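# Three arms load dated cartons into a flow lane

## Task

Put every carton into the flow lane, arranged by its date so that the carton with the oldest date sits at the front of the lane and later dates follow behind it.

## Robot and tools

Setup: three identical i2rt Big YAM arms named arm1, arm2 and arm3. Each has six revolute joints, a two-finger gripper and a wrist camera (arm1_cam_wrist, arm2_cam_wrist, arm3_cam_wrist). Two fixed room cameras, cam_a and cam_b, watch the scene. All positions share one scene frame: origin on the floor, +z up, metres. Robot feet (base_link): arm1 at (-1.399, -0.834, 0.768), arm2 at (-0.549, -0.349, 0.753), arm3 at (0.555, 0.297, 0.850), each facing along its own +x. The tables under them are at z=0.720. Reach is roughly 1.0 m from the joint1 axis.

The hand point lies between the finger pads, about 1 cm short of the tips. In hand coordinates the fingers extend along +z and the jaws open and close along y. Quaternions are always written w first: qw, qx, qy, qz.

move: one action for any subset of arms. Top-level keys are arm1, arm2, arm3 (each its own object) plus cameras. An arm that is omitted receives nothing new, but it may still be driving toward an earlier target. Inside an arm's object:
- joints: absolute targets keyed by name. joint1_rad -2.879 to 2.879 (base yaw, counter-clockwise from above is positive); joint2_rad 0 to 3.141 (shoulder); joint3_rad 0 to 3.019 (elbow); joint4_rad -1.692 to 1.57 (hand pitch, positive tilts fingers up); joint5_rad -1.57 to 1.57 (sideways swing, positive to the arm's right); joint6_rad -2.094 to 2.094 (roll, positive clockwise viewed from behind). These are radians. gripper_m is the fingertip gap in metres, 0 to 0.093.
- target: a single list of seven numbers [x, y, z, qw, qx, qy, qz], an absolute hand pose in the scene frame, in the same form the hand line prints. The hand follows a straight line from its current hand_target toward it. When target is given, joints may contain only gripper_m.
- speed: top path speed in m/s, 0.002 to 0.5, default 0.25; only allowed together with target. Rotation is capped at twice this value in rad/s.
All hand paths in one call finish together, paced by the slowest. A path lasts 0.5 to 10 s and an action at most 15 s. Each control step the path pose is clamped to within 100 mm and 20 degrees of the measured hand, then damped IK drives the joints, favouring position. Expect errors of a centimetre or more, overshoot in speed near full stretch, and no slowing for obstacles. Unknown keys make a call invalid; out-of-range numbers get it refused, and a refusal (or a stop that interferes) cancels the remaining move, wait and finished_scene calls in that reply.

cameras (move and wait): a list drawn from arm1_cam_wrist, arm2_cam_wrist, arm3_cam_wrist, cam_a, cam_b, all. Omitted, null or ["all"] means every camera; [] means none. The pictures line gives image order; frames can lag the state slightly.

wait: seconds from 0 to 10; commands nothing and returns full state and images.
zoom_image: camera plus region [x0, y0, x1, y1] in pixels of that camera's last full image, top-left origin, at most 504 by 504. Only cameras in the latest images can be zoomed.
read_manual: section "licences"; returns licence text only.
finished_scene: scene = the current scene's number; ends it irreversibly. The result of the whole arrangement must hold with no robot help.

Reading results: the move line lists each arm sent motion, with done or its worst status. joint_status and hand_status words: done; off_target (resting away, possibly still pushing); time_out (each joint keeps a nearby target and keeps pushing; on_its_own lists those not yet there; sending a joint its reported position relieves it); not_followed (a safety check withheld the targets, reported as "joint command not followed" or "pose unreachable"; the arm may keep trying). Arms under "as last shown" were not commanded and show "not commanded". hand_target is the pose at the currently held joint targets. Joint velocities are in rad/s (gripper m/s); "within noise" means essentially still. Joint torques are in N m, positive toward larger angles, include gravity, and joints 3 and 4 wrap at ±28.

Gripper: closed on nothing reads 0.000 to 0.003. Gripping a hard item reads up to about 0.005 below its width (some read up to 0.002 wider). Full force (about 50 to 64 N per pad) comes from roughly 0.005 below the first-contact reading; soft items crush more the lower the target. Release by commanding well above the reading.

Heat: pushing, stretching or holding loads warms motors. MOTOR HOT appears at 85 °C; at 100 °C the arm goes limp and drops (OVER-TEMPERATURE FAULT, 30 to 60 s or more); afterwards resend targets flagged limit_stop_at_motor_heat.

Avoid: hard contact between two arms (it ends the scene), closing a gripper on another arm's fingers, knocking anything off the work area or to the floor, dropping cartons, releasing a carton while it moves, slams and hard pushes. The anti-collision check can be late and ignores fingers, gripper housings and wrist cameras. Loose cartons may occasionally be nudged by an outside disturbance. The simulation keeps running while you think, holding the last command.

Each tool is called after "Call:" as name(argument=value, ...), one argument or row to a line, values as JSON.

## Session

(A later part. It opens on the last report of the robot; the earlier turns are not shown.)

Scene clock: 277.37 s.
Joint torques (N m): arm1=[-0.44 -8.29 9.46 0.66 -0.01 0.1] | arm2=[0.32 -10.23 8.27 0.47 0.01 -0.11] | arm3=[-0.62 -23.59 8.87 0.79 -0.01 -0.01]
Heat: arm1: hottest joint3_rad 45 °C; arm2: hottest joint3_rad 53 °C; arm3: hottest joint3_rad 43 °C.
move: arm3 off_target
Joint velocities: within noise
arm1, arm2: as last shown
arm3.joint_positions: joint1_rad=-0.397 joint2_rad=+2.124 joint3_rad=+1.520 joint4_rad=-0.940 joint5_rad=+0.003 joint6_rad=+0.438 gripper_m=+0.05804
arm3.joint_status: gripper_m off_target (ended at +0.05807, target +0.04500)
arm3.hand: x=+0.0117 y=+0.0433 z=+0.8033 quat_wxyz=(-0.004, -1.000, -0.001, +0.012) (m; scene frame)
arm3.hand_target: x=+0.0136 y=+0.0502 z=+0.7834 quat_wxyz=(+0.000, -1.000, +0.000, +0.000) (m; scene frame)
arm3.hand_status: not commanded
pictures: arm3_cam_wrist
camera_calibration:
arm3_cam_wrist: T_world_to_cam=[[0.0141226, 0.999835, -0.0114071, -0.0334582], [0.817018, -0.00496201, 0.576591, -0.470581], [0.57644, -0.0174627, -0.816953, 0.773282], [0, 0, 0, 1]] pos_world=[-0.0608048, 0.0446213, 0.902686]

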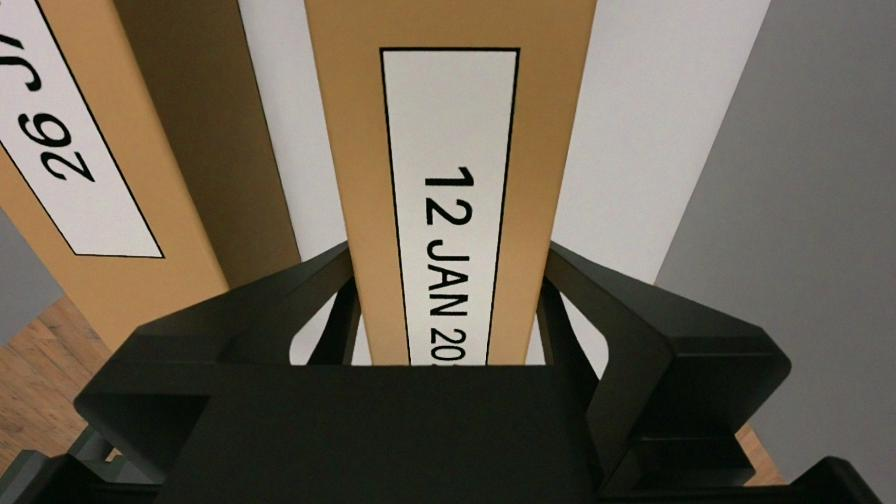

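Call:
move(
  arm3={"target": [0.005, 0.043, 0.95, 0, 1, 0, 0], "speed": 0.3},
  cameras=[],
)

Call:
move(
  arm3={"target": [0.22, -0.04, 0.96, 0, 1, 0, 0], "speed": 0.45},
  cameras=[],
)

Call:
move(
  arm3={"joints": {"joint1_rad": 0.65, "joint2_rad": 2.128, "joint3_rad": 1.889, "joint4_rad": -1.332, "joint5_rad": 0, "joint6_rad": 1.486}},
  cameras=["arm3_cam_wrist"],
)

Call:
move(
  arm3={"target": [0.5, -0.358, 0.88, 0, 1, 0, 0], "speed": 0.2},
  cameras=[],
)

Call:
move(
  arm3={"target": [0.502, -0.348, 0.83, 0, 1, 0, 0], "speed": 0.12},
  cameras=["arm3_cam_wrist", "cam_b"],
)

Scene clock: 283.73 s.
Joint torques (N m): arm1=[-0.44 -8.23 9.47 0.66 -0.01 0.1] | arm2=[0.26 -10.34 8.28 0.47 0.01 -0.11] | arm3=[-0.5 -25.58 14.91 -0.12 0.01 0.03]
Heat: arm1: hottest joint3_rad 45 °C; arm2: hottest joint3_rad 52 °C; arm3: hottest joint3_rad 43 °C.
move: arm3 off_target
Joint velocities: within noise
arm1, arm2: as last shown
arm3.joint_positions: joint1_rad=-0.397 joint2_rad=+1.981 joint3_rad=+1.662 joint4_rad=-1.284 joint5_rad=+0.003 joint6_rad=+0.437 gripper_m=+0.05804
arm3.joint_status: not commanded
arm3.hand: x=+0.0201 y=+0.0473 z=+0.9342 quat_wxyz=(+0.008, -1.000, -0.001, -0.015) (m; scene frame)
arm3.hand_target: x=+0.0056 y=+0.0434 z=+0.9503 quat_wxyz=(+0.000, -1.000, +0.000, +0.000) (m; scene frame)
arm3.hand_status: off_target (0.022 m and 1.9 deg from the pose sent, 0.147 m and 1.4 deg at the start; pose on its path clipped on 5 of 46 steps)
pictures: none
No camera images: "cameras" was empty.

Scene clock: 285.40 s.
Joint torques (N m): arm1=[-0.38 -8.18 9.46 0.65 -0.01 0.1] | arm2=[0.32 -10.29 8.28 0.49 0.01 -0.11] | arm3=[-0.38 -21.13 10.7 0.59 0.15 0.15]
Heat: arm1: hottest joint3_rad 45 °C; arm2: hottest joint3_rad 52 °C; arm3: hottest joint3_rad 43 °C.
move: arm3 off_target
Joint velocities: within noise
arm1: as last shown
arm2.joint_positions: joint1_rad=-0.505 joint2_rad=+1.403 joint3_rad=+1.169 joint4_rad=-1.302 joint5_rad=-0.001 joint6_rad=-0.023 gripper_m=+0.08998
arm2.joint_status: not commanded
arm2.hand: x=-0.7539 y=+0.0036 z=+0.9280 quat_wxyz=(-0.005, +0.872, -0.489, -0.008) (m; scene frame)
arm2.hand_target: x=-0.7524 y=-0.0024 z=+0.9223 quat_wxyz=(-0.002, +0.876, -0.482, -0.002) (m; scene frame)
arm2.hand_status: not commanded
arm3.joint_positions: joint1_rad=-0.039 joint2_rad=+1.672 joint3_rad=+1.256 joint4_rad=-1.186 joint5_rad=+0.000 joint6_rad=+0.782 gripper_m=+0.05804
arm3.joint_status: not commanded
arm3.hand: x=+0.2263 y=-0.0382 z=+0.9496 quat_wxyz=(+0.011, -1.000, -0.008, -0.012) (m; scene frame)
arm3.hand_target: x=+0.2202 y=-0.0399 z=+0.9600 quat_wxyz=(+0.000, -1.000, +0.000, +0.000) (m; scene frame)
arm3.hand_status: off_target (0.012 m and 2.1 deg from the pose sent, 0.220 m and 2.0 deg at the start; pose on its path clipped on 6 of 50 steps)
pictures: none
No camera images: "cameras" was empty.

Scene clock: 287.40 s.
Joint torques (N m): arm1=[-0.44 -8.29 9.48 0.65 0 0.1] | arm2=[0.26 -10.29 8.27 0.46 0.01 -0.11] | arm3=[0.62 -30.33 14.84 -0.21 0.08 0.15]
Heat: arm1: hottest joint3_rad 45 °C; arm2: hottest joint3_rad 52 °C; arm3: hottest joint3_rad 43 °C.
move: arm3 done
Joint velocities: within noise
arm1, arm2: as last shown
arm3.joint_positions: joint1_rad=+0.645 joint2_rad=+2.145 joint3_rad=+1.839 joint4_rad=-1.321 joint5_rad=+0.001 joint6_rad=+1.478 gripper_m=+0.05804
arm3.joint_status: all done
arm3.hand: x=+0.4971 y=-0.3347 z=+0.9007 quat_wxyz=(+0.029, -1.000, -0.002, -0.003) (m; scene frame)
arm3.hand_target: x=+0.4989 y=-0.3510 z=+0.9296 quat_wxyz=(+0.000, -1.000, +0.000, -0.001) (m; scene frame)
arm3.hand_status: not commanded
pictures: arm3_cam_wrist
camera_calibration:
arm3_cam_wrist: T_world_to_cam=[[0.0120515, 0.998442, 0.0544882, 0.280013], [0.799318, -0.04236, 0.599414, -0.949542], [0.600788, 0.0363296, -0.798582, 0.55581], [0, 0, 0, 1]] pos_world=[0.421687, -0.339992, 0.997772]

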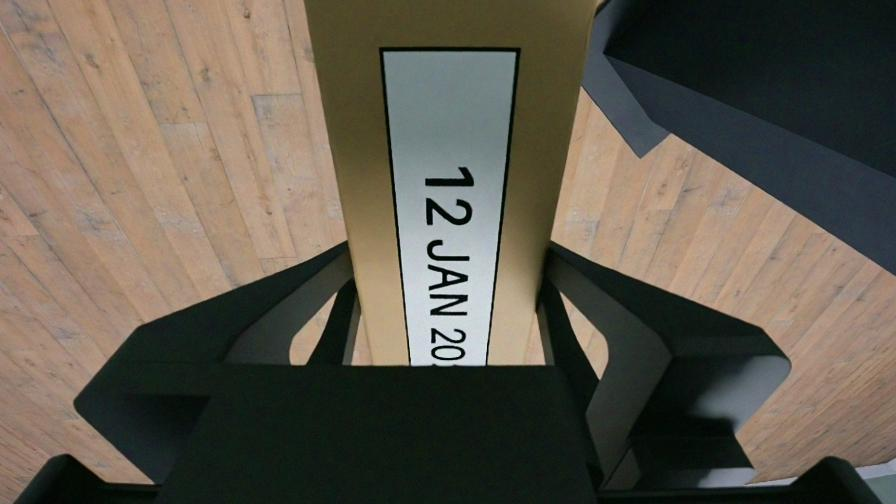

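Scene clock: 288.57 s.
Joint torques (N m): arm1=[-0.44 -8.23 9.47 0.66 0 0.1] | arm2=[0.26 -10.29 8.28 0.47 0.01 -0.11] | arm3=[0.73 -29.22 11.77 0.59 0.15 0.15]
Heat: arm1: hottest joint3_rad 45 °C; arm2: hottest joint3_rad 52 °C; arm3: hottest joint3_rad 43 °C.
move: arm3 off_target
Joint velocities: within noise
arm1, arm2: as last shown
arm3.joint_positions: joint1_rad=+0.645 joint2_rad=+2.188 joint3_rad=+1.839 joint4_rad=-1.248 joint5_rad=+0.001 joint6_rad=+1.480 gripper_m=+0.05804
arm3.joint_status: not commanded
arm3.hand: x=+0.4959 y=-0.3488 z=+0.8737 quat_wxyz=(+0.013, -1.000, +0.000, -0.002) (m; scene frame)
arm3.hand_target: x=+0.5000 y=-0.3578 z=+0.8801 quat_wxyz=(+0.000, -1.000, +0.000, +0.000) (m; scene frame)
arm3.hand_status: off_target (0.012 m and 1.5 deg from the pose sent, 0.031 m and 3.3 deg at the start)
pictures: none
No camera images: "cameras" was empty.

Scene clock: 289.77 s.
Joint torques (N m): arm1=[-0.38 -8.18 9.46 0.65 -0.01 0.1] | arm2=[0.26 -10.29 8.27 0.49 0.01 -0.11] | arm3=[0.56 -27.58 10.1 0.76 -0.11 0.07]
Heat: arm1: hottest joint3_rad 45 °C; arm2: hottest joint3_rad 52 °C; arm3: hottest joint3_rad 43 °C.
move: arm3 done
Joint velocities: within noise
arm1, arm2: as last shown
arm3.joint_positions: joint1_rad=+0.649 joint2_rad=+2.199 joint3_rad=+1.761 joint4_rad=-1.132 joint5_rad=+0.009 joint6_rad=+1.490 gripper_m=+0.05805
arm3.joint_status: not commanded
arm3.hand: x=+0.4973 y=-0.3452 z=+0.8386 quat_wxyz=(+0.000, -1.000, +0.002, +0.003) (m; scene frame)
arm3.hand_target: x=+0.5019 y=-0.3478 z=+0.8302 quat_wxyz=(+0.000, -1.000, +0.000, +0.000) (m; scene frame)
arm3.hand_status: done (0.010 m and 0.5 deg from the pose sent, 0.044 m and 1.5 deg at the start)
pictures: arm3_cam_wrist, cam_b
camera_calibration:
arm3_cam_wrist: T_world_to_cam=[[0.0202905, 0.999792, -0.00198611, 0.337592], [0.807083, -0.015207, 0.590243, -0.89974], [0.59009, -0.0135793, -0.807223, 0.501821], [0, 0, 0, 1]] pos_world=[0.423196, -0.34439, 0.936817]

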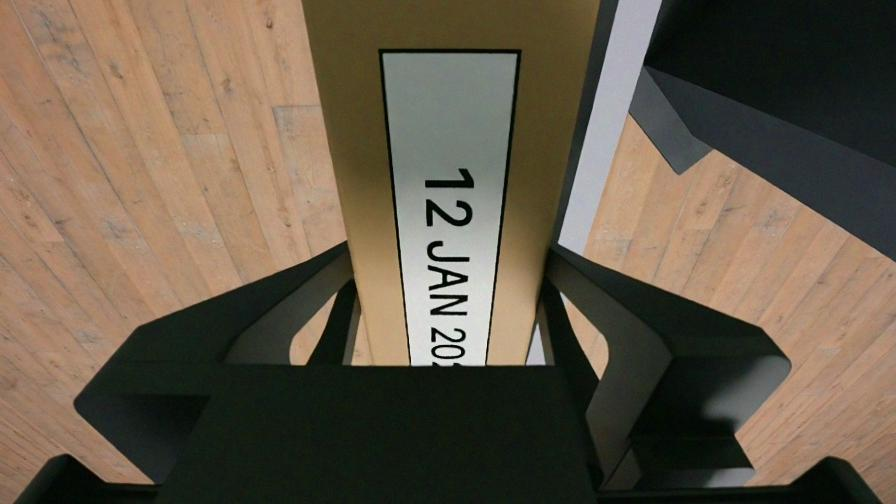

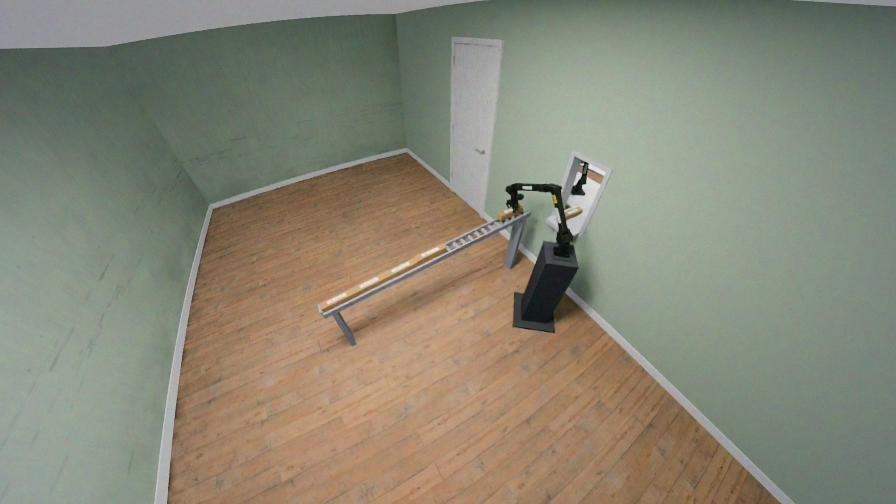

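Call:
move(
  arm3={"target": [0.502, -0.343, 0.818, 0, 1, 0, 0], "speed": 0.12},
  cameras=["arm3_cam_wrist"],
)

Scene clock: 294.67 s.
Joint torques (N m): arm1=[-0.44 -8.18 9.46 0.66 -0.01 0.1] | arm2=[0.26 -10.23 8.28 0.46 0.01 -0.11] | arm3=[0.32 -27.11 8.96 0.87 -0.19 0.02]
Heat: arm1: hottest joint3_rad 45 °C; arm2: hottest joint3_rad 52 °C; arm3: hottest joint3_rad 43 °C.
move: arm3 off_target
Joint velocities: within noise
arm1, arm2: as last shown
arm3.joint_positions: joint1_rad=+0.651 joint2_rad=+2.199 joint3_rad=+1.742 joint4_rad=-1.103 joint5_rad=+0.010 joint6_rad=+1.495 gripper_m=+0.05805
arm3.joint_status: not commanded
arm3.hand: x=+0.4988 y=-0.3449 z=+0.8323 quat_wxyz=(-0.005, -1.000, +0.004, +0.005) (m; scene frame)
arm3.hand_target: x=+0.5020 y=-0.3428 z=+0.8183 quat_wxyz=(+0.000, -1.000, +0.000, +0.000) (m; scene frame)
arm3.hand_status: off_target (0.015 m and 0.9 deg from the pose sent, 0.021 m and 0.5 deg at the start)
pictures: arm3_cam_wrist
camera_calibration:
arm3_cam_wrist: T_world_to_cam=[[0.0230122, 0.999656, -0.0126047, 0.344725], [0.808423, -0.0111896, 0.588496, -0.895132], [0.588152, -0.0237325, -0.808402, 0.494285], [0, 0, 0, 1]] pos_world=[0.424998, -0.342891, 0.930707]

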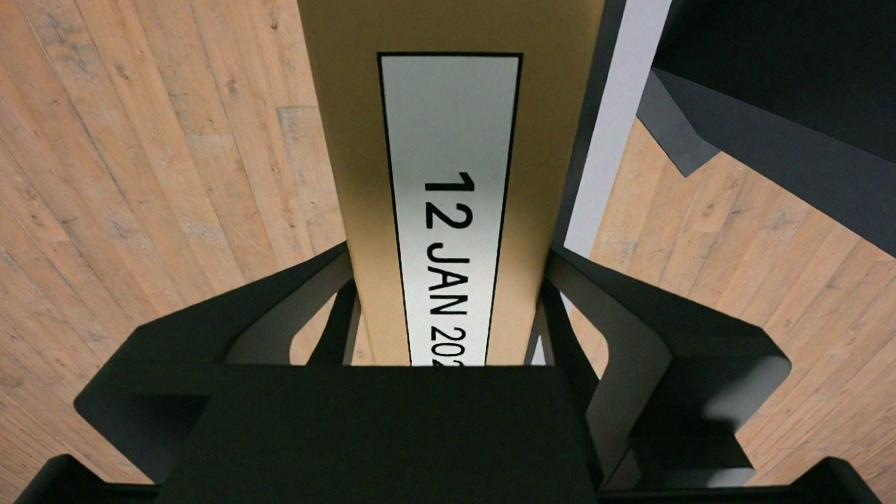

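Call:
move(
  arm3={"target": [0.502, -0.333, 0.83, 0, 1, 0, 0], "speed": 0.12},
  cameras=["arm3_cam_wrist"],
)

Scene clock: 297.50 s.
Joint torques (N m): arm1=[-0.44 -8.23 9.47 0.66 -0.01 0.1] | arm2=[0.32 -10.29 8.28 0.49 0.01 -0.11] | arm3=[0.26 -28.63 10.78 0.2 0.08 0.07]
Heat: arm1: hottest joint3_rad 45 °C; arm2: hottest joint3_rad 52 °C; arm3: hottest joint3_rad 43 °C.
move: arm3 done
Joint velocities: within noise
arm1.joint_positions: joint1_rad=+1.015 joint2_rad=+1.106 joint3_rad=+1.593 joint4_rad=-1.491 joint5_rad=+0.002 joint6_rad=-0.006 gripper_m=+0.09196
arm1.joint_status: not commanded
arm1.hand: x=-1.2057 y=-1.1661 z=+1.2368 quat_wxyz=(-0.242, -0.474, -0.835, +0.137) (m; scene frame)
arm1.hand_target: x=-1.2123 y=-1.1656 z=+1.2412 quat_wxyz=(-0.243, -0.483, -0.830, +0.139) (m; scene frame)
arm1.hand_status: not commanded
arm2: as last shown
arm3.joint_positions: joint1_rad=+0.651 joint2_rad=+2.183 joint3_rad=+1.684 joint4_rad=-1.089 joint5_rad=+0.003 joint6_rad=+1.489 gripper_m=+0.05805
arm3.joint_status: not commanded
arm3.hand: x=+0.5016 y=-0.3261 z=+0.8225 quat_wxyz=(+0.009, -1.000, +0.001, +0.000) (m; scene frame)
arm3.hand_target: x=+0.5020 y=-0.3329 z=+0.8300 quat_wxyz=(+0.000, -1.000, +0.000, +0.000) (m; scene frame)
arm3.hand_status: done (0.010 m and 1.1 deg from the pose sent, 0.013 m and 0.9 deg at the start)
pictures: arm3_cam_wrist
camera_calibration:
arm3_cam_wrist: T_world_to_cam=[[0.0167812, 0.999732, 0.015972, 0.30534], [0.803055, -0.0229931, 0.595461, -0.898249], [0.595668, 0.00283388, -0.803226, 0.485721], [0, 0, 0, 1]] pos_world=[0.426892, -0.327288, 0.920138]

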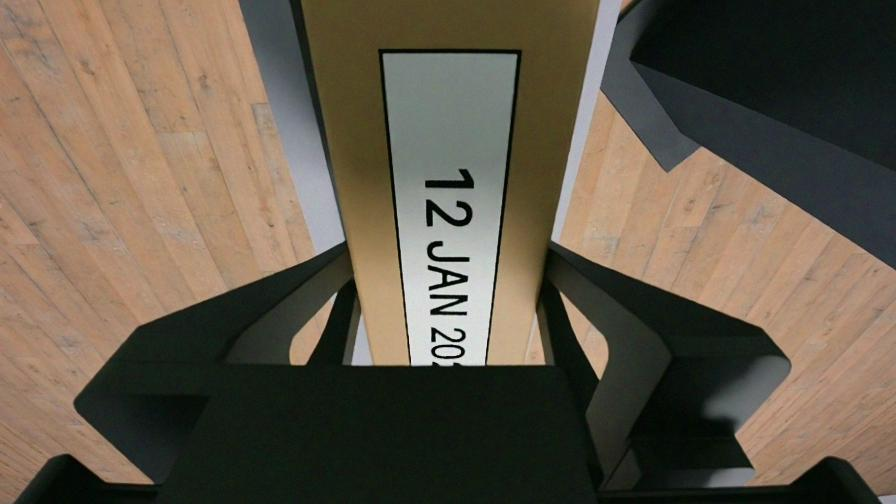

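Call:
move(
  arm3={"target": [0.502, -0.346, 0.808, 0, 1, 0, 0], "speed": 0.12},
  cameras=["arm3_cam_wrist"],
)

Scene clock: 300.70 s.
Joint torques (N m): arm1=[-0.44 -8.18 9.46 0.66 -0.01 0.1] | arm2=[0.32 -10.29 8.27 0.49 0.01 -0.11] | arm3=[0.26 -25.29 13.72 0.68 -0.16 0.03]
Heat: arm1: hottest joint3_rad 45 °C; arm2: hottest joint3_rad 52 °C; arm3: hottest joint3_rad 43 °C.
move: arm3 off_target
Joint velocities: within noise
arm1, arm2: as last shown
arm3.joint_positions: joint1_rad=+0.651 joint2_rad=+2.201 joint3_rad=+1.690 joint4_rad=-1.084 joint5_rad=+0.010 joint6_rad=+1.494 gripper_m=+0.05805
arm3.joint_status: not commanded
arm3.hand: x=+0.5005 y=-0.3273 z=+0.8137 quat_wxyz=(+0.013, -1.000, +0.003, +0.003) (m; scene frame)
arm3.hand_target: x=+0.5021 y=-0.3450 z=+0.8083 quat_wxyz=(+0.000, -1.000, +0.000, +0.000) (m; scene frame)
arm3.hand_status: off_target (0.020 m and 1.5 deg from the pose sent, 0.025 m and 1.1 deg at the start)
pictures: arm3_cam_wrist
camera_calibration:
arm3_cam_wrist: T_world_to_cam=[[0.022118, 0.999503, 0.0224614, 0.298727], [0.806257, -0.0311172, 0.590746, -0.892539], [0.591152, 0.00504349, -0.806545, 0.485007], [0, 0, 0, 1]] pos_world=[0.426296, -0.328798, 0.911734]

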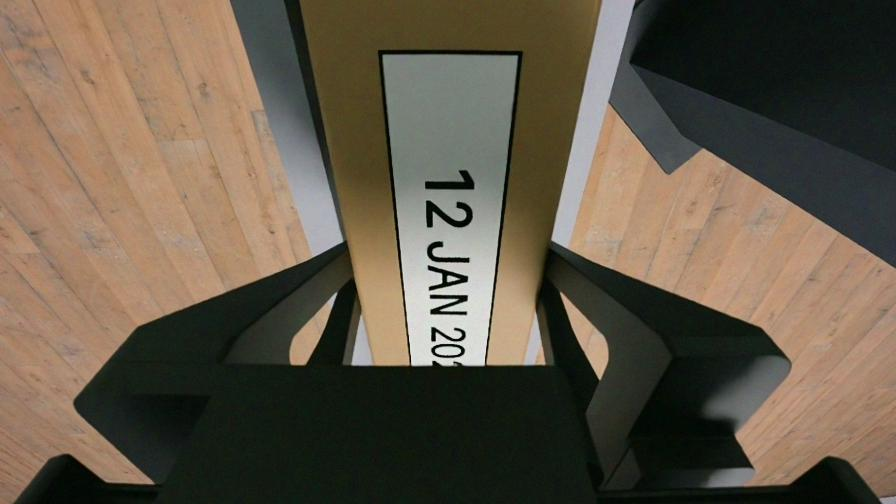

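Call:
move(
  arm3={"target": [0.502, -0.353, 0.797, 0, 1, 0, 0], "speed": 0.1},
  cameras=["arm3_cam_wrist"],
)

Scene clock: 306.47 s.
Joint torques (N m): arm1=[-0.44 -8.18 9.47 0.66 -0.01 0.1] | arm2=[0.32 -10.29 8.29 0.46 0.01 -0.11] | arm3=[0.44 -24.06 13.61 0.91 -0.17 -0.08]
Heat: arm1: hottest joint3_rad 45 °C; arm2: hottest joint3_rad 52 °C; arm3: hottest joint3_rad 44 °C.
move: arm3 off_target
Joint velocities: within noise
arm1, arm2: as last shown
arm3.joint_positions: joint1_rad=+0.651 joint2_rad=+2.217 joint3_rad=+1.717 joint4_rad=-1.084 joint5_rad=+0.010 joint6_rad=+1.504 gripper_m=+0.05805
arm3.joint_status: not commanded
arm3.hand: x=+0.4997 y=-0.3360 z=+0.8126 quat_wxyz=(+0.007, -1.000, +0.008, +0.003) (m; scene frame)
arm3.hand_target: x=+0.5021 y=-0.3518 z=+0.7975 quat_wxyz=(+0.000, -1.000, +0.000, +0.000) (m; scene frame)
arm3.hand_status: off_target (0.023 m and 1.3 deg from the pose sent, 0.031 m and 1.5 deg at the start)
pictures: arm3_cam_wrist
camera_calibration:
arm3_cam_wrist: T_world_to_cam=[[0.0324615, 0.9994, 0.0121066, 0.310568], [0.806773, -0.033351, 0.589919, -0.891813], [0.589969, -0.00938234, -0.807371, 0.481053], [0, 0, 0, 1]] pos_world=[0.425603, -0.335611, 0.910726]

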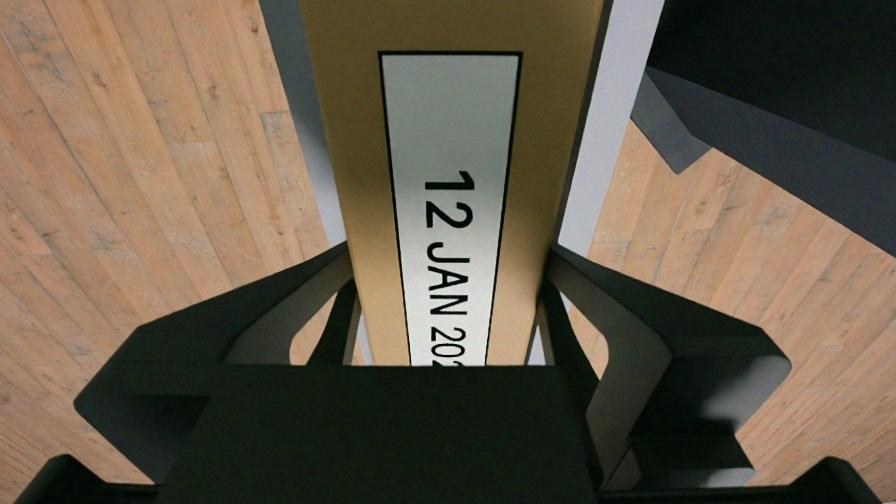

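Call:
move(
  arm3={"target": [0.502, -0.346, 0.78, 0, 1, 0, 0], "speed": 0.1},
  cameras=["arm3_cam_wrist"],
)

Scene clock: 311.50 s.
Joint torques (N m): arm1=[-0.44 -8.23 9.47 0.68 -0.01 0.1] | arm2=[0.32 -10.29 8.28 0.47 0.01 -0.11] | arm3=[0.38 -23.82 10.03 1.74 -0.21 -0.04]
Heat: arm1: hottest joint3_rad 45 °C; arm2: hottest joint3_rad 51 °C; arm3: hottest joint3_rad 43 °C.
move: arm3 off_target
Joint velocities: within noise
arm1: as last shown
arm2.joint_positions: joint1_rad=-0.505 joint2_rad=+1.403 joint3_rad=+1.169 joint4_rad=-1.302 joint5_rad=-0.001 joint6_rad=-0.023 gripper_m=+0.08998
arm2.joint_status: not commanded
arm2.hand: x=-0.7539 y=+0.0036 z=+0.9280 quat_wxyz=(-0.005, +0.872, -0.489, -0.008) (m; scene frame)
arm2.hand_target: x=-0.7524 y=-0.0024 z=+0.9223 quat_wxyz=(-0.002, +0.876, -0.482, -0.002) (m; scene frame)
arm2.hand_status: not commanded
arm3.joint_positions: joint1_rad=+0.651 joint2_rad=+2.218 joint3_rad=+1.717 joint4_rad=-1.063 joint5_rad=+0.011 joint6_rad=+1.499 gripper_m=+0.05805
arm3.joint_status: not commanded
arm3.hand: x=+0.4990 y=-0.3410 z=+0.8121 quat_wxyz=(-0.003, -1.000, +0.006, +0.005) (m; scene frame)
arm3.hand_target: x=+0.5021 y=-0.3441 z=+0.7811 quat_wxyz=(+0.000, -1.000, +0.000, +0.000) (m; scene frame)
arm3.hand_status: off_target (0.033 m and 0.9 deg from the pose sent, 0.034 m and 1.3 deg at the start)
pictures: arm3_cam_wrist
camera_calibration:
arm3_cam_wrist: T_world_to_cam=[[0.0271778, 0.999596, -0.00831387, 0.334975], [0.808824, -0.0171021, 0.587802, -0.88491], [0.587422, -0.0226996, -0.808962, 0.479097], [0, 0, 0, 1]] pos_world=[0.4252, -0.339099, 0.910509]

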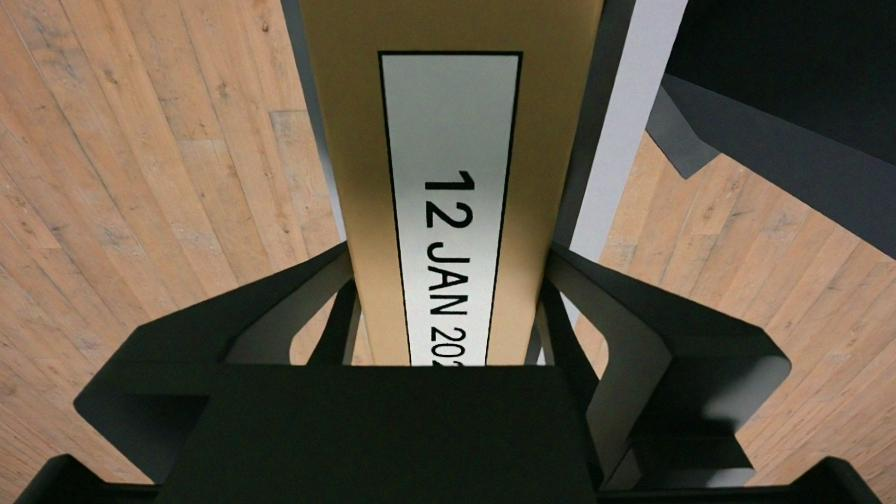

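Call:
move(
  arm3={"joints": {"joint2_rad": 2.185, "joint3_rad": 1.703, "joint4_rad": -1.04}},
  cameras=["arm3_cam_wrist"],
)

Call:
move(
  arm3={"joints": {"joint2_rad": 2.22, "joint3_rad": 1.703, "joint4_rad": -1.035}},
  cameras=["arm3_cam_wrist"],
)

Scene clock: 343.27 s.
Joint torques (N m): arm1=[-0.44 -8.23 9.46 0.66 -0.01 0.1] | arm2=[0.32 -10.23 8.28 0.47 0.01 -0.11] | arm3=[0.32 -30.8 9.57 0.62 -0.1 -0.03]
Heat: arm1: hottest joint3_rad 46 °C; arm2: hottest joint3_rad 51 °C; arm3: hottest joint3_rad 42 °C.
move: arm3 done
Joint velocities: within noise
arm1, arm2: as last shown
arm3.joint_positions: joint1_rad=+0.651 joint2_rad=+2.207 joint3_rad=+1.702 joint4_rad=-1.049 joint5_rad=+0.008 joint6_rad=+1.499 gripper_m=+0.05805
arm3.joint_status: all done
arm3.hand: x=+0.4996 y=-0.3401 z=+0.8140 quat_wxyz=(-0.008, -1.000, +0.006, +0.004) (m; scene frame)
arm3.hand_target: x=+0.5018 y=-0.3464 z=+0.8281 quat_wxyz=(-0.024, -1.000, +0.000, +0.002) (m; scene frame)
arm3.hand_status: not commanded
pictures: arm3_cam_wrist
camera_calibration:
arm3_cam_wrist: T_world_to_cam=[[0.0267767, 0.999463, -0.0188637, 0.342828], [0.807519, -0.0105035, 0.589749, -0.885252], [0.589234, -0.0310243, -0.807367, 0.475326], [0, 0, 0, 1]] pos_world=[0.4256, -0.337196, 0.912306]

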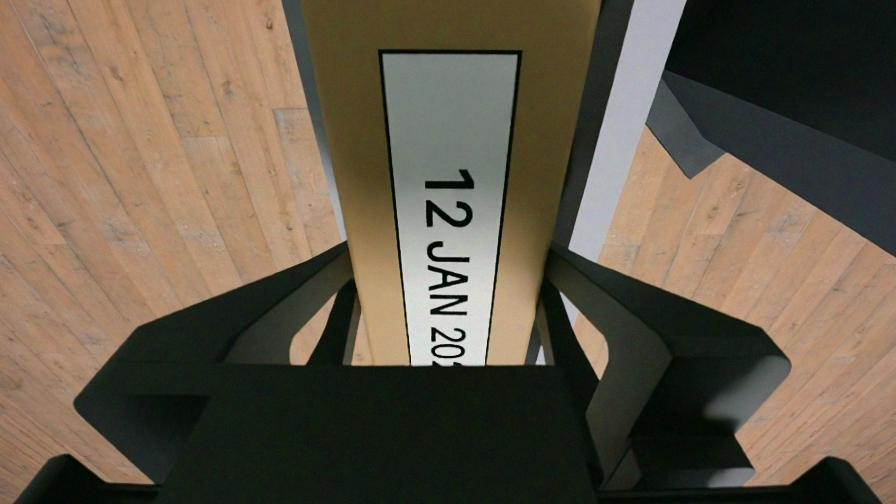

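Scene clock: 343.77 s.
Joint torques (N m): arm1=[-0.44 -8.23 9.47 0.68 -0.01 0.1] | arm2=[0.26 -10.34 8.28 0.49 0.01 -0.11] | arm3=[0.32 -27.46 9.63 0.76 -0.11 -0.04]
Heat: arm1: hottest joint3_rad 46 °C; arm2: hottest joint3_rad 51 °C; arm3: hottest joint3_rad 42 °C.
move: arm3 done
Joint velocities: within noise
arm1, arm2: as last shown
arm3.joint_positions: joint1_rad=+0.651 joint2_rad=+2.207 joint3_rad=+1.701 joint4_rad=-1.047 joint5_rad=+0.008 joint6_rad=+1.499 gripper_m=+0.05805
arm3.joint_status: all done
arm3.hand: x=+0.4996 y=-0.3401 z=+0.8138 quat_wxyz=(-0.008, -1.000, +0.006, +0.004) (m; scene frame)
arm3.hand_target: x=+0.5022 y=-0.3419 z=+0.8063 quat_wxyz=(-0.009, -1.000, +0.000, +0.001) (m; scene frame)
arm3.hand_status: not commanded
pictures: arm3_cam_wrist
camera_calibration:
arm3_cam_wrist: T_world_to_cam=[[0.0267988, 0.999449, -0.0195869, 0.343368], [0.807571, -0.0100975, 0.589683, -0.8849], [0.589161, -0.0316206, -0.807397, 0.474945], [0, 0, 0, 1]] pos_world=[0.4256, -0.337096, 0.912005]

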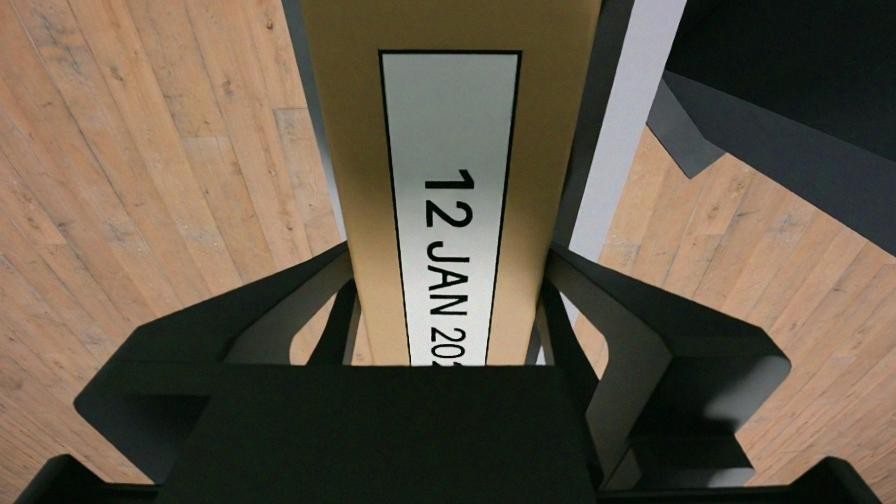

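Call:
move(
  arm3={"target": [0.502, -0.333, 0.832, 0, 1, 0, 0], "speed": 0.15},
  cameras=[],
)

Call:
move(
  arm3={"target": [0.502, -0.347, 0.785, 0, 1, 0, 0], "speed": 0.12},
  cameras=["arm3_cam_wrist"],
)

Scene clock: 348.37 s.
Joint torques (N m): arm1=[-0.44 -8.18 9.47 0.66 -0.01 0.11] | arm2=[0.32 -10.29 8.29 0.46 0.01 -0.11] | arm3=[0.03 -30.68 9.55 -0.18 -0.06 0.03]
Heat: arm1: hottest joint3_rad 46 °C; arm2: hottest joint3_rad 51 °C; arm3: hottest joint2_rad 42 °C.
move: arm3 off_target
Joint velocities: within noise
arm1, arm2: as last shown
arm3.joint_positions: joint1_rad=+0.651 joint2_rad=+2.203 joint3_rad=+1.698 joint4_rad=-1.081 joint5_rad=+0.007 joint6_rad=+1.494 gripper_m=+0.05805
arm3.joint_status: not commanded
arm3.hand: x=+0.5006 y=-0.3313 z=+0.8151 quat_wxyz=(+0.008, -1.000, +0.003, +0.002) (m; scene frame)
arm3.hand_target: x=+0.5020 y=-0.3329 z=+0.8317 quat_wxyz=(+0.000, -1.000, +0.000, +0.000) (m; scene frame)
arm3.hand_status: off_target (0.017 m and 1.0 deg from the pose sent, 0.020 m and 1.2 deg at the start)
pictures: none
No camera images: "cameras" was empty.

Scene clock: 349.43 s.
Joint torques (N m): arm1=[-0.38 -8.18 9.47 0.66 0 0.1] | arm2=[0.21 -10.29 8.27 0.46 0.01 -0.11] | arm3=[0.26 -23.36 12.21 1.36 -0.21 -0.11]
Heat: arm1: hottest joint3_rad 46 °C; arm2: hottest joint3_rad 51 °C; arm3: hottest joint2_rad 42 °C.
move: arm3 off_target
Joint velocities: within noise
arm1, arm2: as last shown
arm3.joint_positions: joint1_rad=+0.651 joint2_rad=+2.210 joint3_rad=+1.698 joint4_rad=-1.061 joint5_rad=+0.011 joint6_rad=+1.507 gripper_m=+0.05805
arm3.joint_status: not commanded
arm3.hand: x=+0.4995 y=-0.3350 z=+0.8109 quat_wxyz=(+0.001, -1.000, +0.010, +0.005) (m; scene frame)
arm3.hand_target: x=+0.5021 y=-0.3452 z=+0.7855 quat_wxyz=(+0.000, -1.000, +0.000, +0.000) (m; scene frame)
arm3.hand_status: off_target (0.029 m and 1.3 deg from the pose sent, 0.034 m and 1.0 deg at the start)
pictures: arm3_cam_wrist
camera_calibration:
arm3_cam_wrist: T_world_to_cam=[[0.0355377, 0.999368, -0.000032177, 0.317903], [0.808177, -0.02872, 0.588239, -0.888509], [0.587866, -0.0209307, -0.808687, 0.478119], [0, 0, 0, 1]] pos_world=[0.425705, -0.333213, 0.909315]

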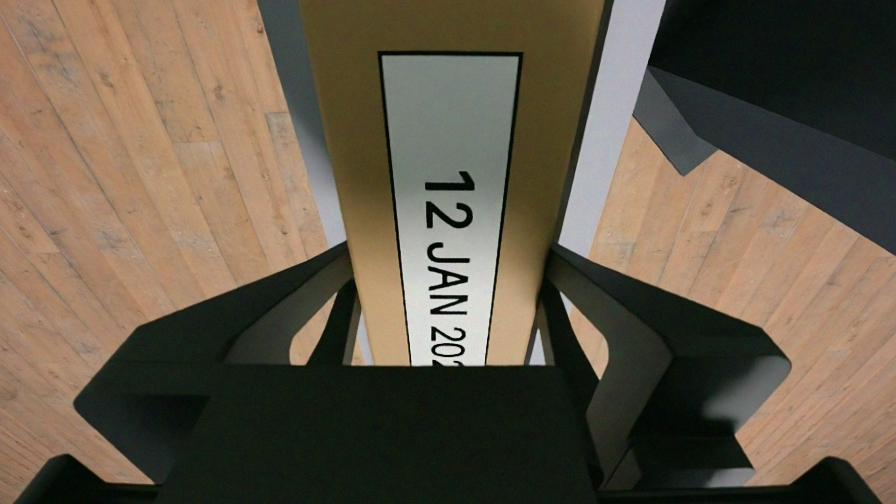

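Call:
move(
  arm3={"target": [0.502, -0.34, 0.768, 0, 1, 0, 0], "speed": 0.12},
  cameras=["arm3_cam_wrist"],
)

Scene clock: 352.67 s.
Joint torques (N m): arm1=[-0.5 -8.18 9.46 0.66 -0.01 0.1] | arm2=[0.26 -10.29 8.28 0.46 0.01 -0.11] | arm3=[0.32 -23.06 9.22 2.04 -0.31 -0.16]
Heat: arm1: hottest joint3_rad 46 °C; arm2: hottest joint3_rad 51 °C; arm3: hottest joint2_rad 42 °C.
move: arm3 off_target
Joint velocities: within noise
arm1.joint_positions: joint1_rad=+1.015 joint2_rad=+1.106 joint3_rad=+1.593 joint4_rad=-1.491 joint5_rad=+0.002 joint6_rad=-0.006 gripper_m=+0.09196
arm1.joint_status: not commanded
arm1.hand: x=-1.2057 y=-1.1661 z=+1.2368 quat_wxyz=(-0.242, -0.474, -0.835, +0.137) (m; scene frame)
arm1.hand_target: x=-1.2123 y=-1.1656 z=+1.2412 quat_wxyz=(-0.243, -0.483, -0.830, +0.139) (m; scene frame)
arm1.hand_status: not commanded
arm2: as last shown
arm3.joint_positions: joint1_rad=+0.651 joint2_rad=+2.210 joint3_rad=+1.692 joint4_rad=-1.034 joint5_rad=+0.014 joint6_rad=+1.509 gripper_m=+0.05805
arm3.joint_status: not commanded
arm3.hand: x=+0.4988 y=-0.3384 z=+0.8086 quat_wxyz=(-0.008, -1.000, +0.011, +0.007) (m; scene frame)
arm3.hand_target: x=+0.5021 y=-0.3374 z=+0.7697 quat_wxyz=(+0.000, -1.000, +0.000, +0.000) (m; scene frame)
arm3.hand_status: off_target (0.041 m and 1.7 deg from the pose sent, 0.043 m and 1.3 deg at the start)
pictures: arm3_cam_wrist
camera_calibration:
arm3_cam_wrist: T_world_to_cam=[[0.0370783, 0.999124, -0.0193872, 0.336235], [0.810638, -0.0187271, 0.585249, -0.882114], [0.584373, -0.037416, -0.810622, 0.474355], [0, 0, 0, 1]] pos_world=[0.425407, -0.334711, 0.907297]

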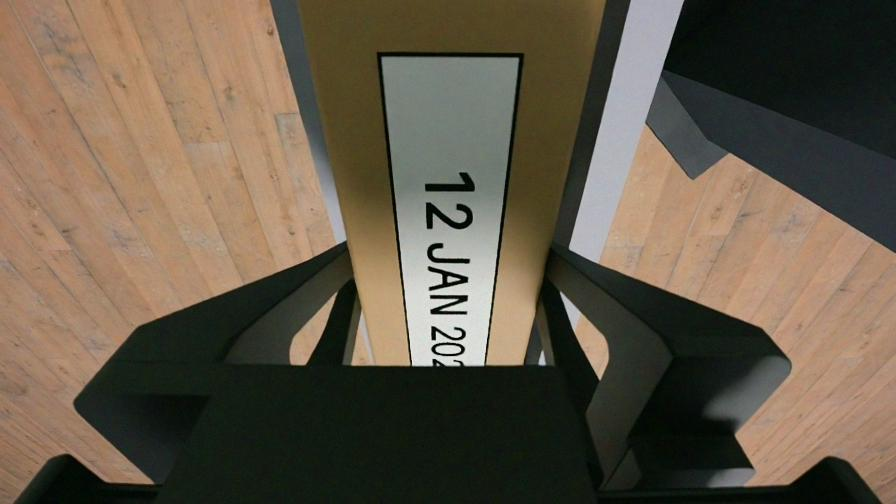

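Call:
move(
  arm3={"joints": {"gripper_m": 0.082}},
  cameras=["arm3_cam_wrist"],
)

Scene clock: 370.23 s.
Joint torques (N m): arm1=[-0.44 -8.18 9.46 0.66 -0.01 0.1] | arm2=[0.21 -10.29 8.27 0.47 0.01 -0.11] | arm3=[0.15 -25.93 9.09 0.58 0.05 -0.03]
Heat: arm1: hottest joint3_rad 46 °C; arm2: hottest joint3_rad 51 °C; arm3: hottest joint3_rad 43 °C.
move: arm3 done
Joint velocities: within noise
arm1, arm2: as last shown
arm3.joint_positions: joint1_rad=+0.651 joint2_rad=+2.242 joint3_rad=+1.692 joint4_rad=-0.995 joint5_rad=+0.004 joint6_rad=+1.498 gripper_m=+0.08193
arm3.joint_status: all done
arm3.hand: x=+0.5002 y=-0.3424 z=+0.7890 quat_wxyz=(-0.012, -1.000, +0.005, +0.002) (m; scene frame)
arm3.hand_target: x=+0.5021 y=-0.3374 z=+0.7696 quat_wxyz=(+0.000, -1.000, +0.000, +0.000) (m; scene frame)
arm3.hand_status: not commanded
pictures: arm3_cam_wrist
camera_calibration:
arm3_cam_wrist: T_world_to_cam=[[0.0264113, 0.999284, -0.0270794, 0.351219], [0.805493, -0.00523112, 0.592582, -0.870395], [0.592016, -0.0374631, -0.805055, 0.44918], [0, 0, 0, 1]] pos_world=[0.425899, -0.338693, 0.886906]

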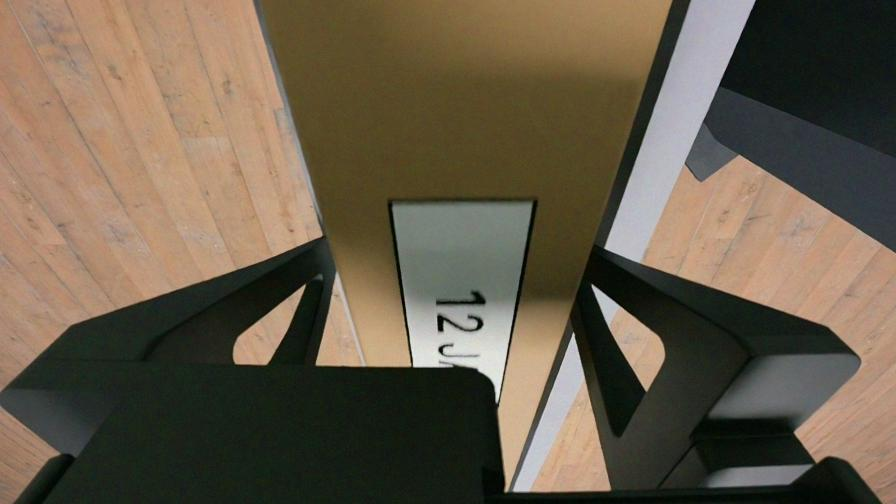

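Call:
move(
  arm3={"target": [0.497, -0.336, 0.92, 0, 1, 0, 0], "speed": 0.25},
  cameras=["arm3_cam_wrist", "cam_b"],
)

Scene clock: 373.40 s.
Joint torques (N m): arm1=[-0.38 -8.23 9.47 0.68 -0.01 0.1] | arm2=[0.32 -10.23 8.27 0.46 0.01 -0.11] | arm3=[-0.5 -25.52 13.33 0.02 0.05 -0.03]
Heat: arm1: hottest joint3_rad 46 °C; arm2: hottest joint3_rad 51 °C; arm3: hottest joint3_rad 43 °C.
move: arm3 done
Joint velocities: within noise
arm1, arm2: as last shown
arm3.joint_positions: joint1_rad=+0.651 joint2_rad=+2.069 joint3_rad=+1.772 joint4_rad=-1.271 joint5_rad=+0.004 joint6_rad=+1.490 gripper_m=+0.08194
arm3.joint_status: not commanded
arm3.hand: x=+0.5011 y=-0.3284 z=+0.9229 quat_wxyz=(-0.001, -1.000, +0.001, +0.001) (m; scene frame)
arm3.hand_target: x=+0.4970 y=-0.3356 z=+0.9200 quat_wxyz=(+0.000, -1.000, +0.000, +0.000) (m; scene frame)
arm3.hand_status: done (0.009 m and 0.2 deg from the pose sent, 0.131 m and 1.5 deg at the start)
pictures: arm3_cam_wrist, cam_b
camera_calibration:
arm3_cam_wrist: T_world_to_cam=[[0.018356, 0.999823, -0.00415909, 0.323843], [0.804487, -0.0122995, 0.593843, -0.953366], [0.593687, -0.0142465, -0.80457, 0.563314], [0, 0, 0, 1]] pos_world=[0.426593, -0.327486, 1.02072]

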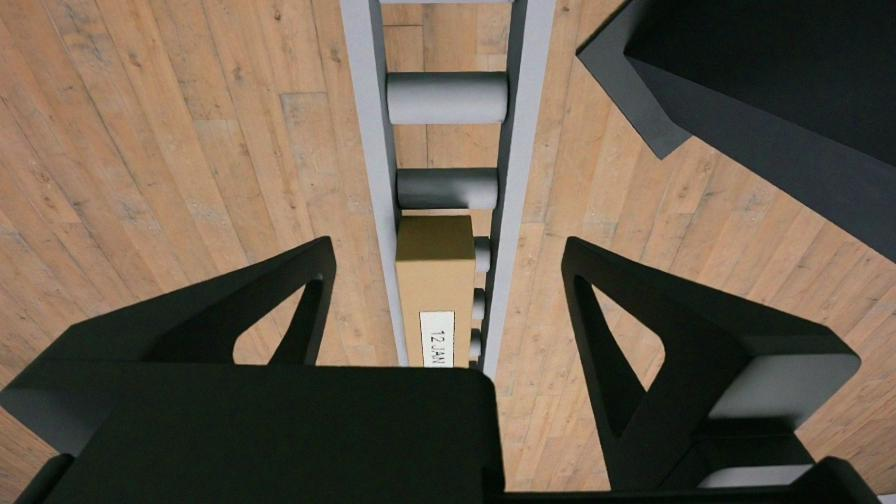

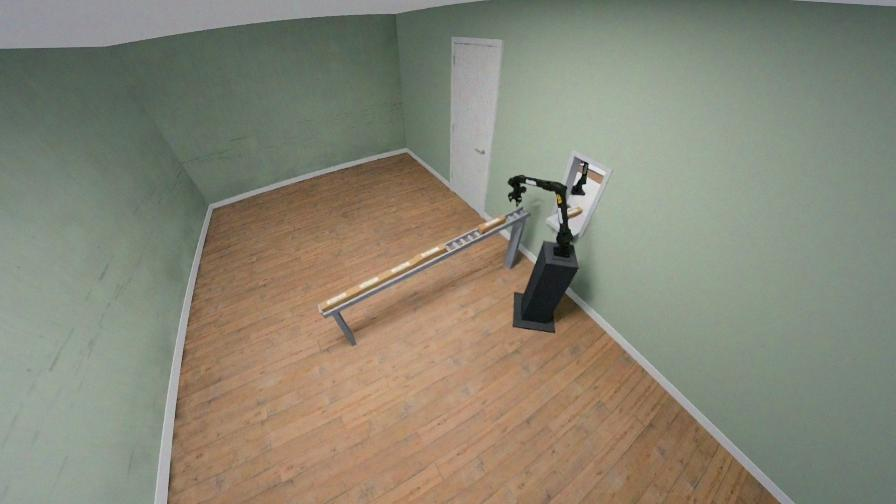

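Call:
move(
  arm3={"joints": {"joint1_rad": -0.054, "joint2_rad": 1.727, "joint3_rad": 1.3285, "joint4_rad": -1.172, "joint5_rad": 0, "joint6_rad": 0.782, "gripper_m": 0.08}},
  cameras=["cam_b"],
)

Call:
move(
  arm3={"target": [-0.078, -0.059, 0.87, 0, 1, 0, 0], "speed": 0.4},
  cameras=["arm3_cam_wrist"],
)

Call:
move(
  arm3={"target": [-0.086, -0.059, 0.815, 0, 1, 0, 0], "speed": 0.2},
  cameras=["arm3_cam_wrist", "cam_b"],
)

Scene clock: 379.57 s.
Joint torques (N m): arm1=[-0.44 -8.18 9.47 0.68 -0.01 0.1] | arm2=[0.32 -10.23 8.28 0.46 0.01 -0.11] | arm3=[-0.03 -19.14 10.43 0.58 0.04 -0.04]
Heat: arm1: hottest joint3_rad 46 °C; arm2: hottest joint3_rad 51 °C; arm3: hottest joint3_rad 43 °C.
move: arm3 done
Joint velocities: within noise
arm1: as last shown
arm2.joint_positions: joint1_rad=-0.505 joint2_rad=+1.403 joint3_rad=+1.169 joint4_rad=-1.302 joint5_rad=-0.001 joint6_rad=-0.023 gripper_m=+0.08998
arm2.joint_status: not commanded
arm2.hand: x=-0.7539 y=+0.0036 z=+0.9280 quat_wxyz=(-0.005, +0.872, -0.489, -0.008) (m; scene frame)
arm2.hand_target: x=-0.7524 y=-0.0024 z=+0.9223 quat_wxyz=(-0.002, +0.876, -0.482, -0.002) (m; scene frame)
arm2.hand_status: not commanded
arm3.joint_positions: joint1_rad=-0.052 joint2_rad=+1.709 joint3_rad=+1.326 joint4_rad=-1.179 joint5_rad=+0.002 joint6_rad=+0.791 gripper_m=+0.08009
arm3.joint_status: all done
arm3.hand: x=+0.2015 y=-0.0539 z=+0.9570 quat_wxyz=(-0.003, -1.000, +0.003, +0.003) (m; scene frame)
arm3.hand_target: x=+0.1995 y=-0.0548 z=+0.9492 quat_wxyz=(+0.000, -1.000, +0.000, -0.001) (m; scene frame)
arm3.hand_status: not commanded
pictures: cam_b

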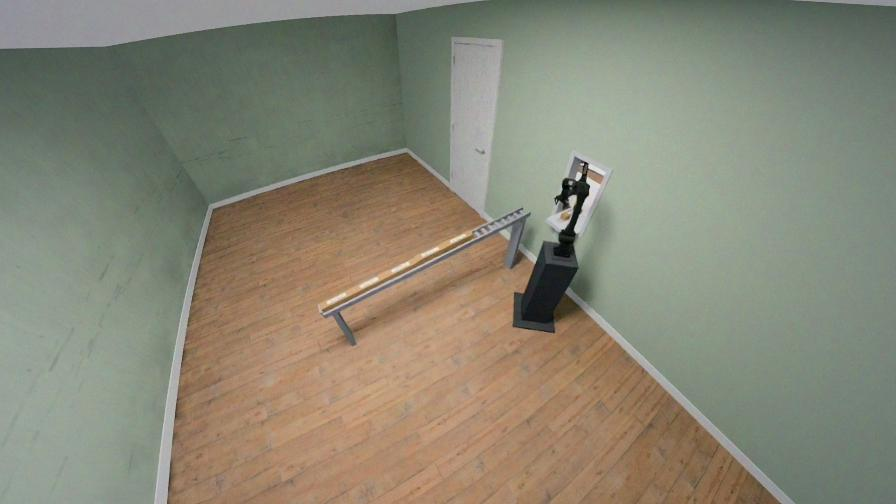

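Scene clock: 381.53 s.
Joint torques (N m): arm1=[-0.5 -8.18 9.47 0.68 -0.01 0.1] | arm2=[0.26 -10.29 8.28 0.46 0.01 -0.11] | arm3=[0.26 -28.86 14.87 0.09 0.02 -0.04]
Heat: arm1: hottest joint3_rad 46 °C; arm2: hottest joint3_rad 51 °C; arm3: hottest joint3_rad 43 °C.
move: arm3 off_target
Joint velocities: within noise
arm1, arm2: as last shown
arm3.joint_positions: joint1_rad=-0.323 joint2_rad=+2.367 joint3_rad=+2.188 joint4_rad=-1.382 joint5_rad=+0.002 joint6_rad=+0.523 gripper_m=+0.08009
arm3.joint_status: not commanded
arm3.hand: x=-0.0715 y=-0.0545 z=+0.8816 quat_wxyz=(-0.001, -1.000, +0.005, +0.004) (m; scene frame)
arm3.hand_target: x=-0.0774 y=-0.0586 z=+0.8700 quat_wxyz=(+0.000, -1.000, +0.000, +0.001) (m; scene frame)
arm3.hand_status: off_target (0.014 m and 0.7 deg from the pose sent, 0.293 m and 0.6 deg at the start; pose on its path clipped on 3 of 59 steps)
pictures: arm3_cam_wrist
camera_calibration:
arm3_cam_wrist: T_world_to_cam=[[0.0252724, 0.999667, -0.0051957, 0.0617467], [0.807288, -0.0173429, 0.589902, -0.461453], [0.589616, -0.0191027, -0.807458, 0.875936], [0, 0, 0, 1]] pos_world=[-0.145501, -0.0529963, 0.979815]

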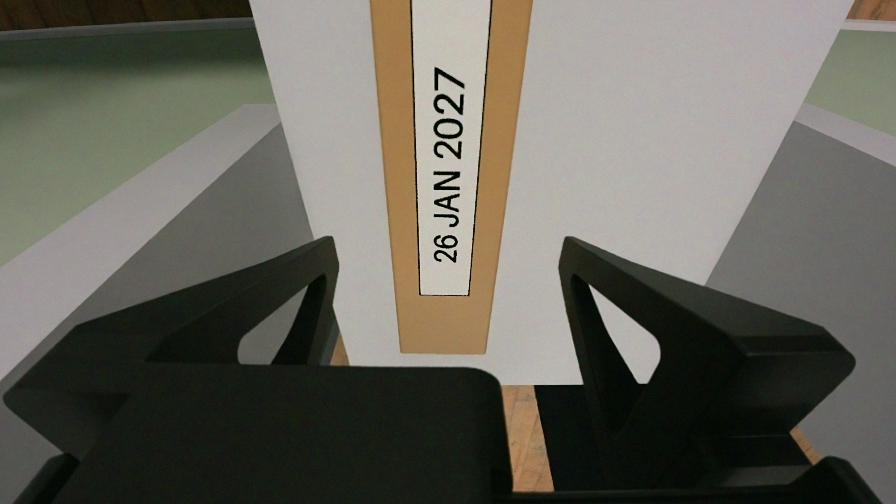

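Scene clock: 382.73 s.
Joint torques (N m): arm1=[-0.5 -8.18 9.46 0.68 -0.01 0.1] | arm2=[0.26 -10.23 8.27 0.46 0.01 -0.11] | arm3=[-0.44 -30.62 13.91 0.58 0.03 -0.02]
Heat: arm1: hottest joint3_rad 46 °C; arm2: hottest joint3_rad 51 °C; arm3: hottest joint3_rad 43 °C.
move: arm3 off_target
Joint velocities: within noise
arm1, arm2: as last shown
arm3.joint_positions: joint1_rad=-0.323 joint2_rad=+2.452 joint3_rad=+2.188 joint4_rad=-1.318 joint5_rad=+0.002 joint6_rad=+0.517 gripper_m=+0.08009
arm3.joint_status: not commanded
arm3.hand: x=-0.0758 y=-0.0570 z=+0.8226 quat_wxyz=(+0.004, -1.000, +0.002, -0.005) (m; scene frame)
arm3.hand_target: x=-0.0856 y=-0.0587 z=+0.8152 quat_wxyz=(+0.000, -1.000, +0.000, +0.000) (m; scene frame)
arm3.hand_status: off_target (0.013 m and 0.8 deg from the pose sent, 0.068 m and 0.7 deg at the start)
pictures: arm3_cam_wrist, cam_b
camera_calibration:
arm3_cam_wrist: T_world_to_cam=[[0.0195454, 0.999796, 0.00512522, 0.0551269], [0.796883, -0.018674, 0.603845, -0.435592], [0.603818, -0.00771817, -0.797085, 0.824002], [0, 0, 0, 1]] pos_world=[-0.151509, -0.0568901, 0.919547]

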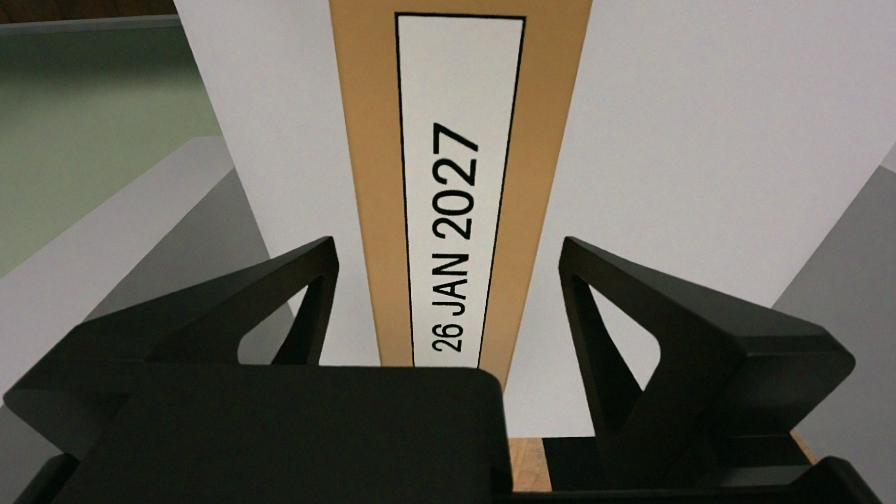

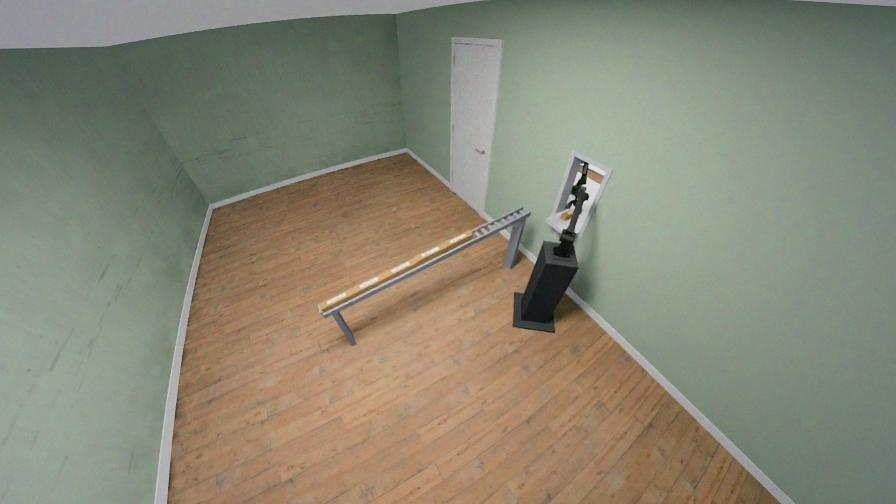

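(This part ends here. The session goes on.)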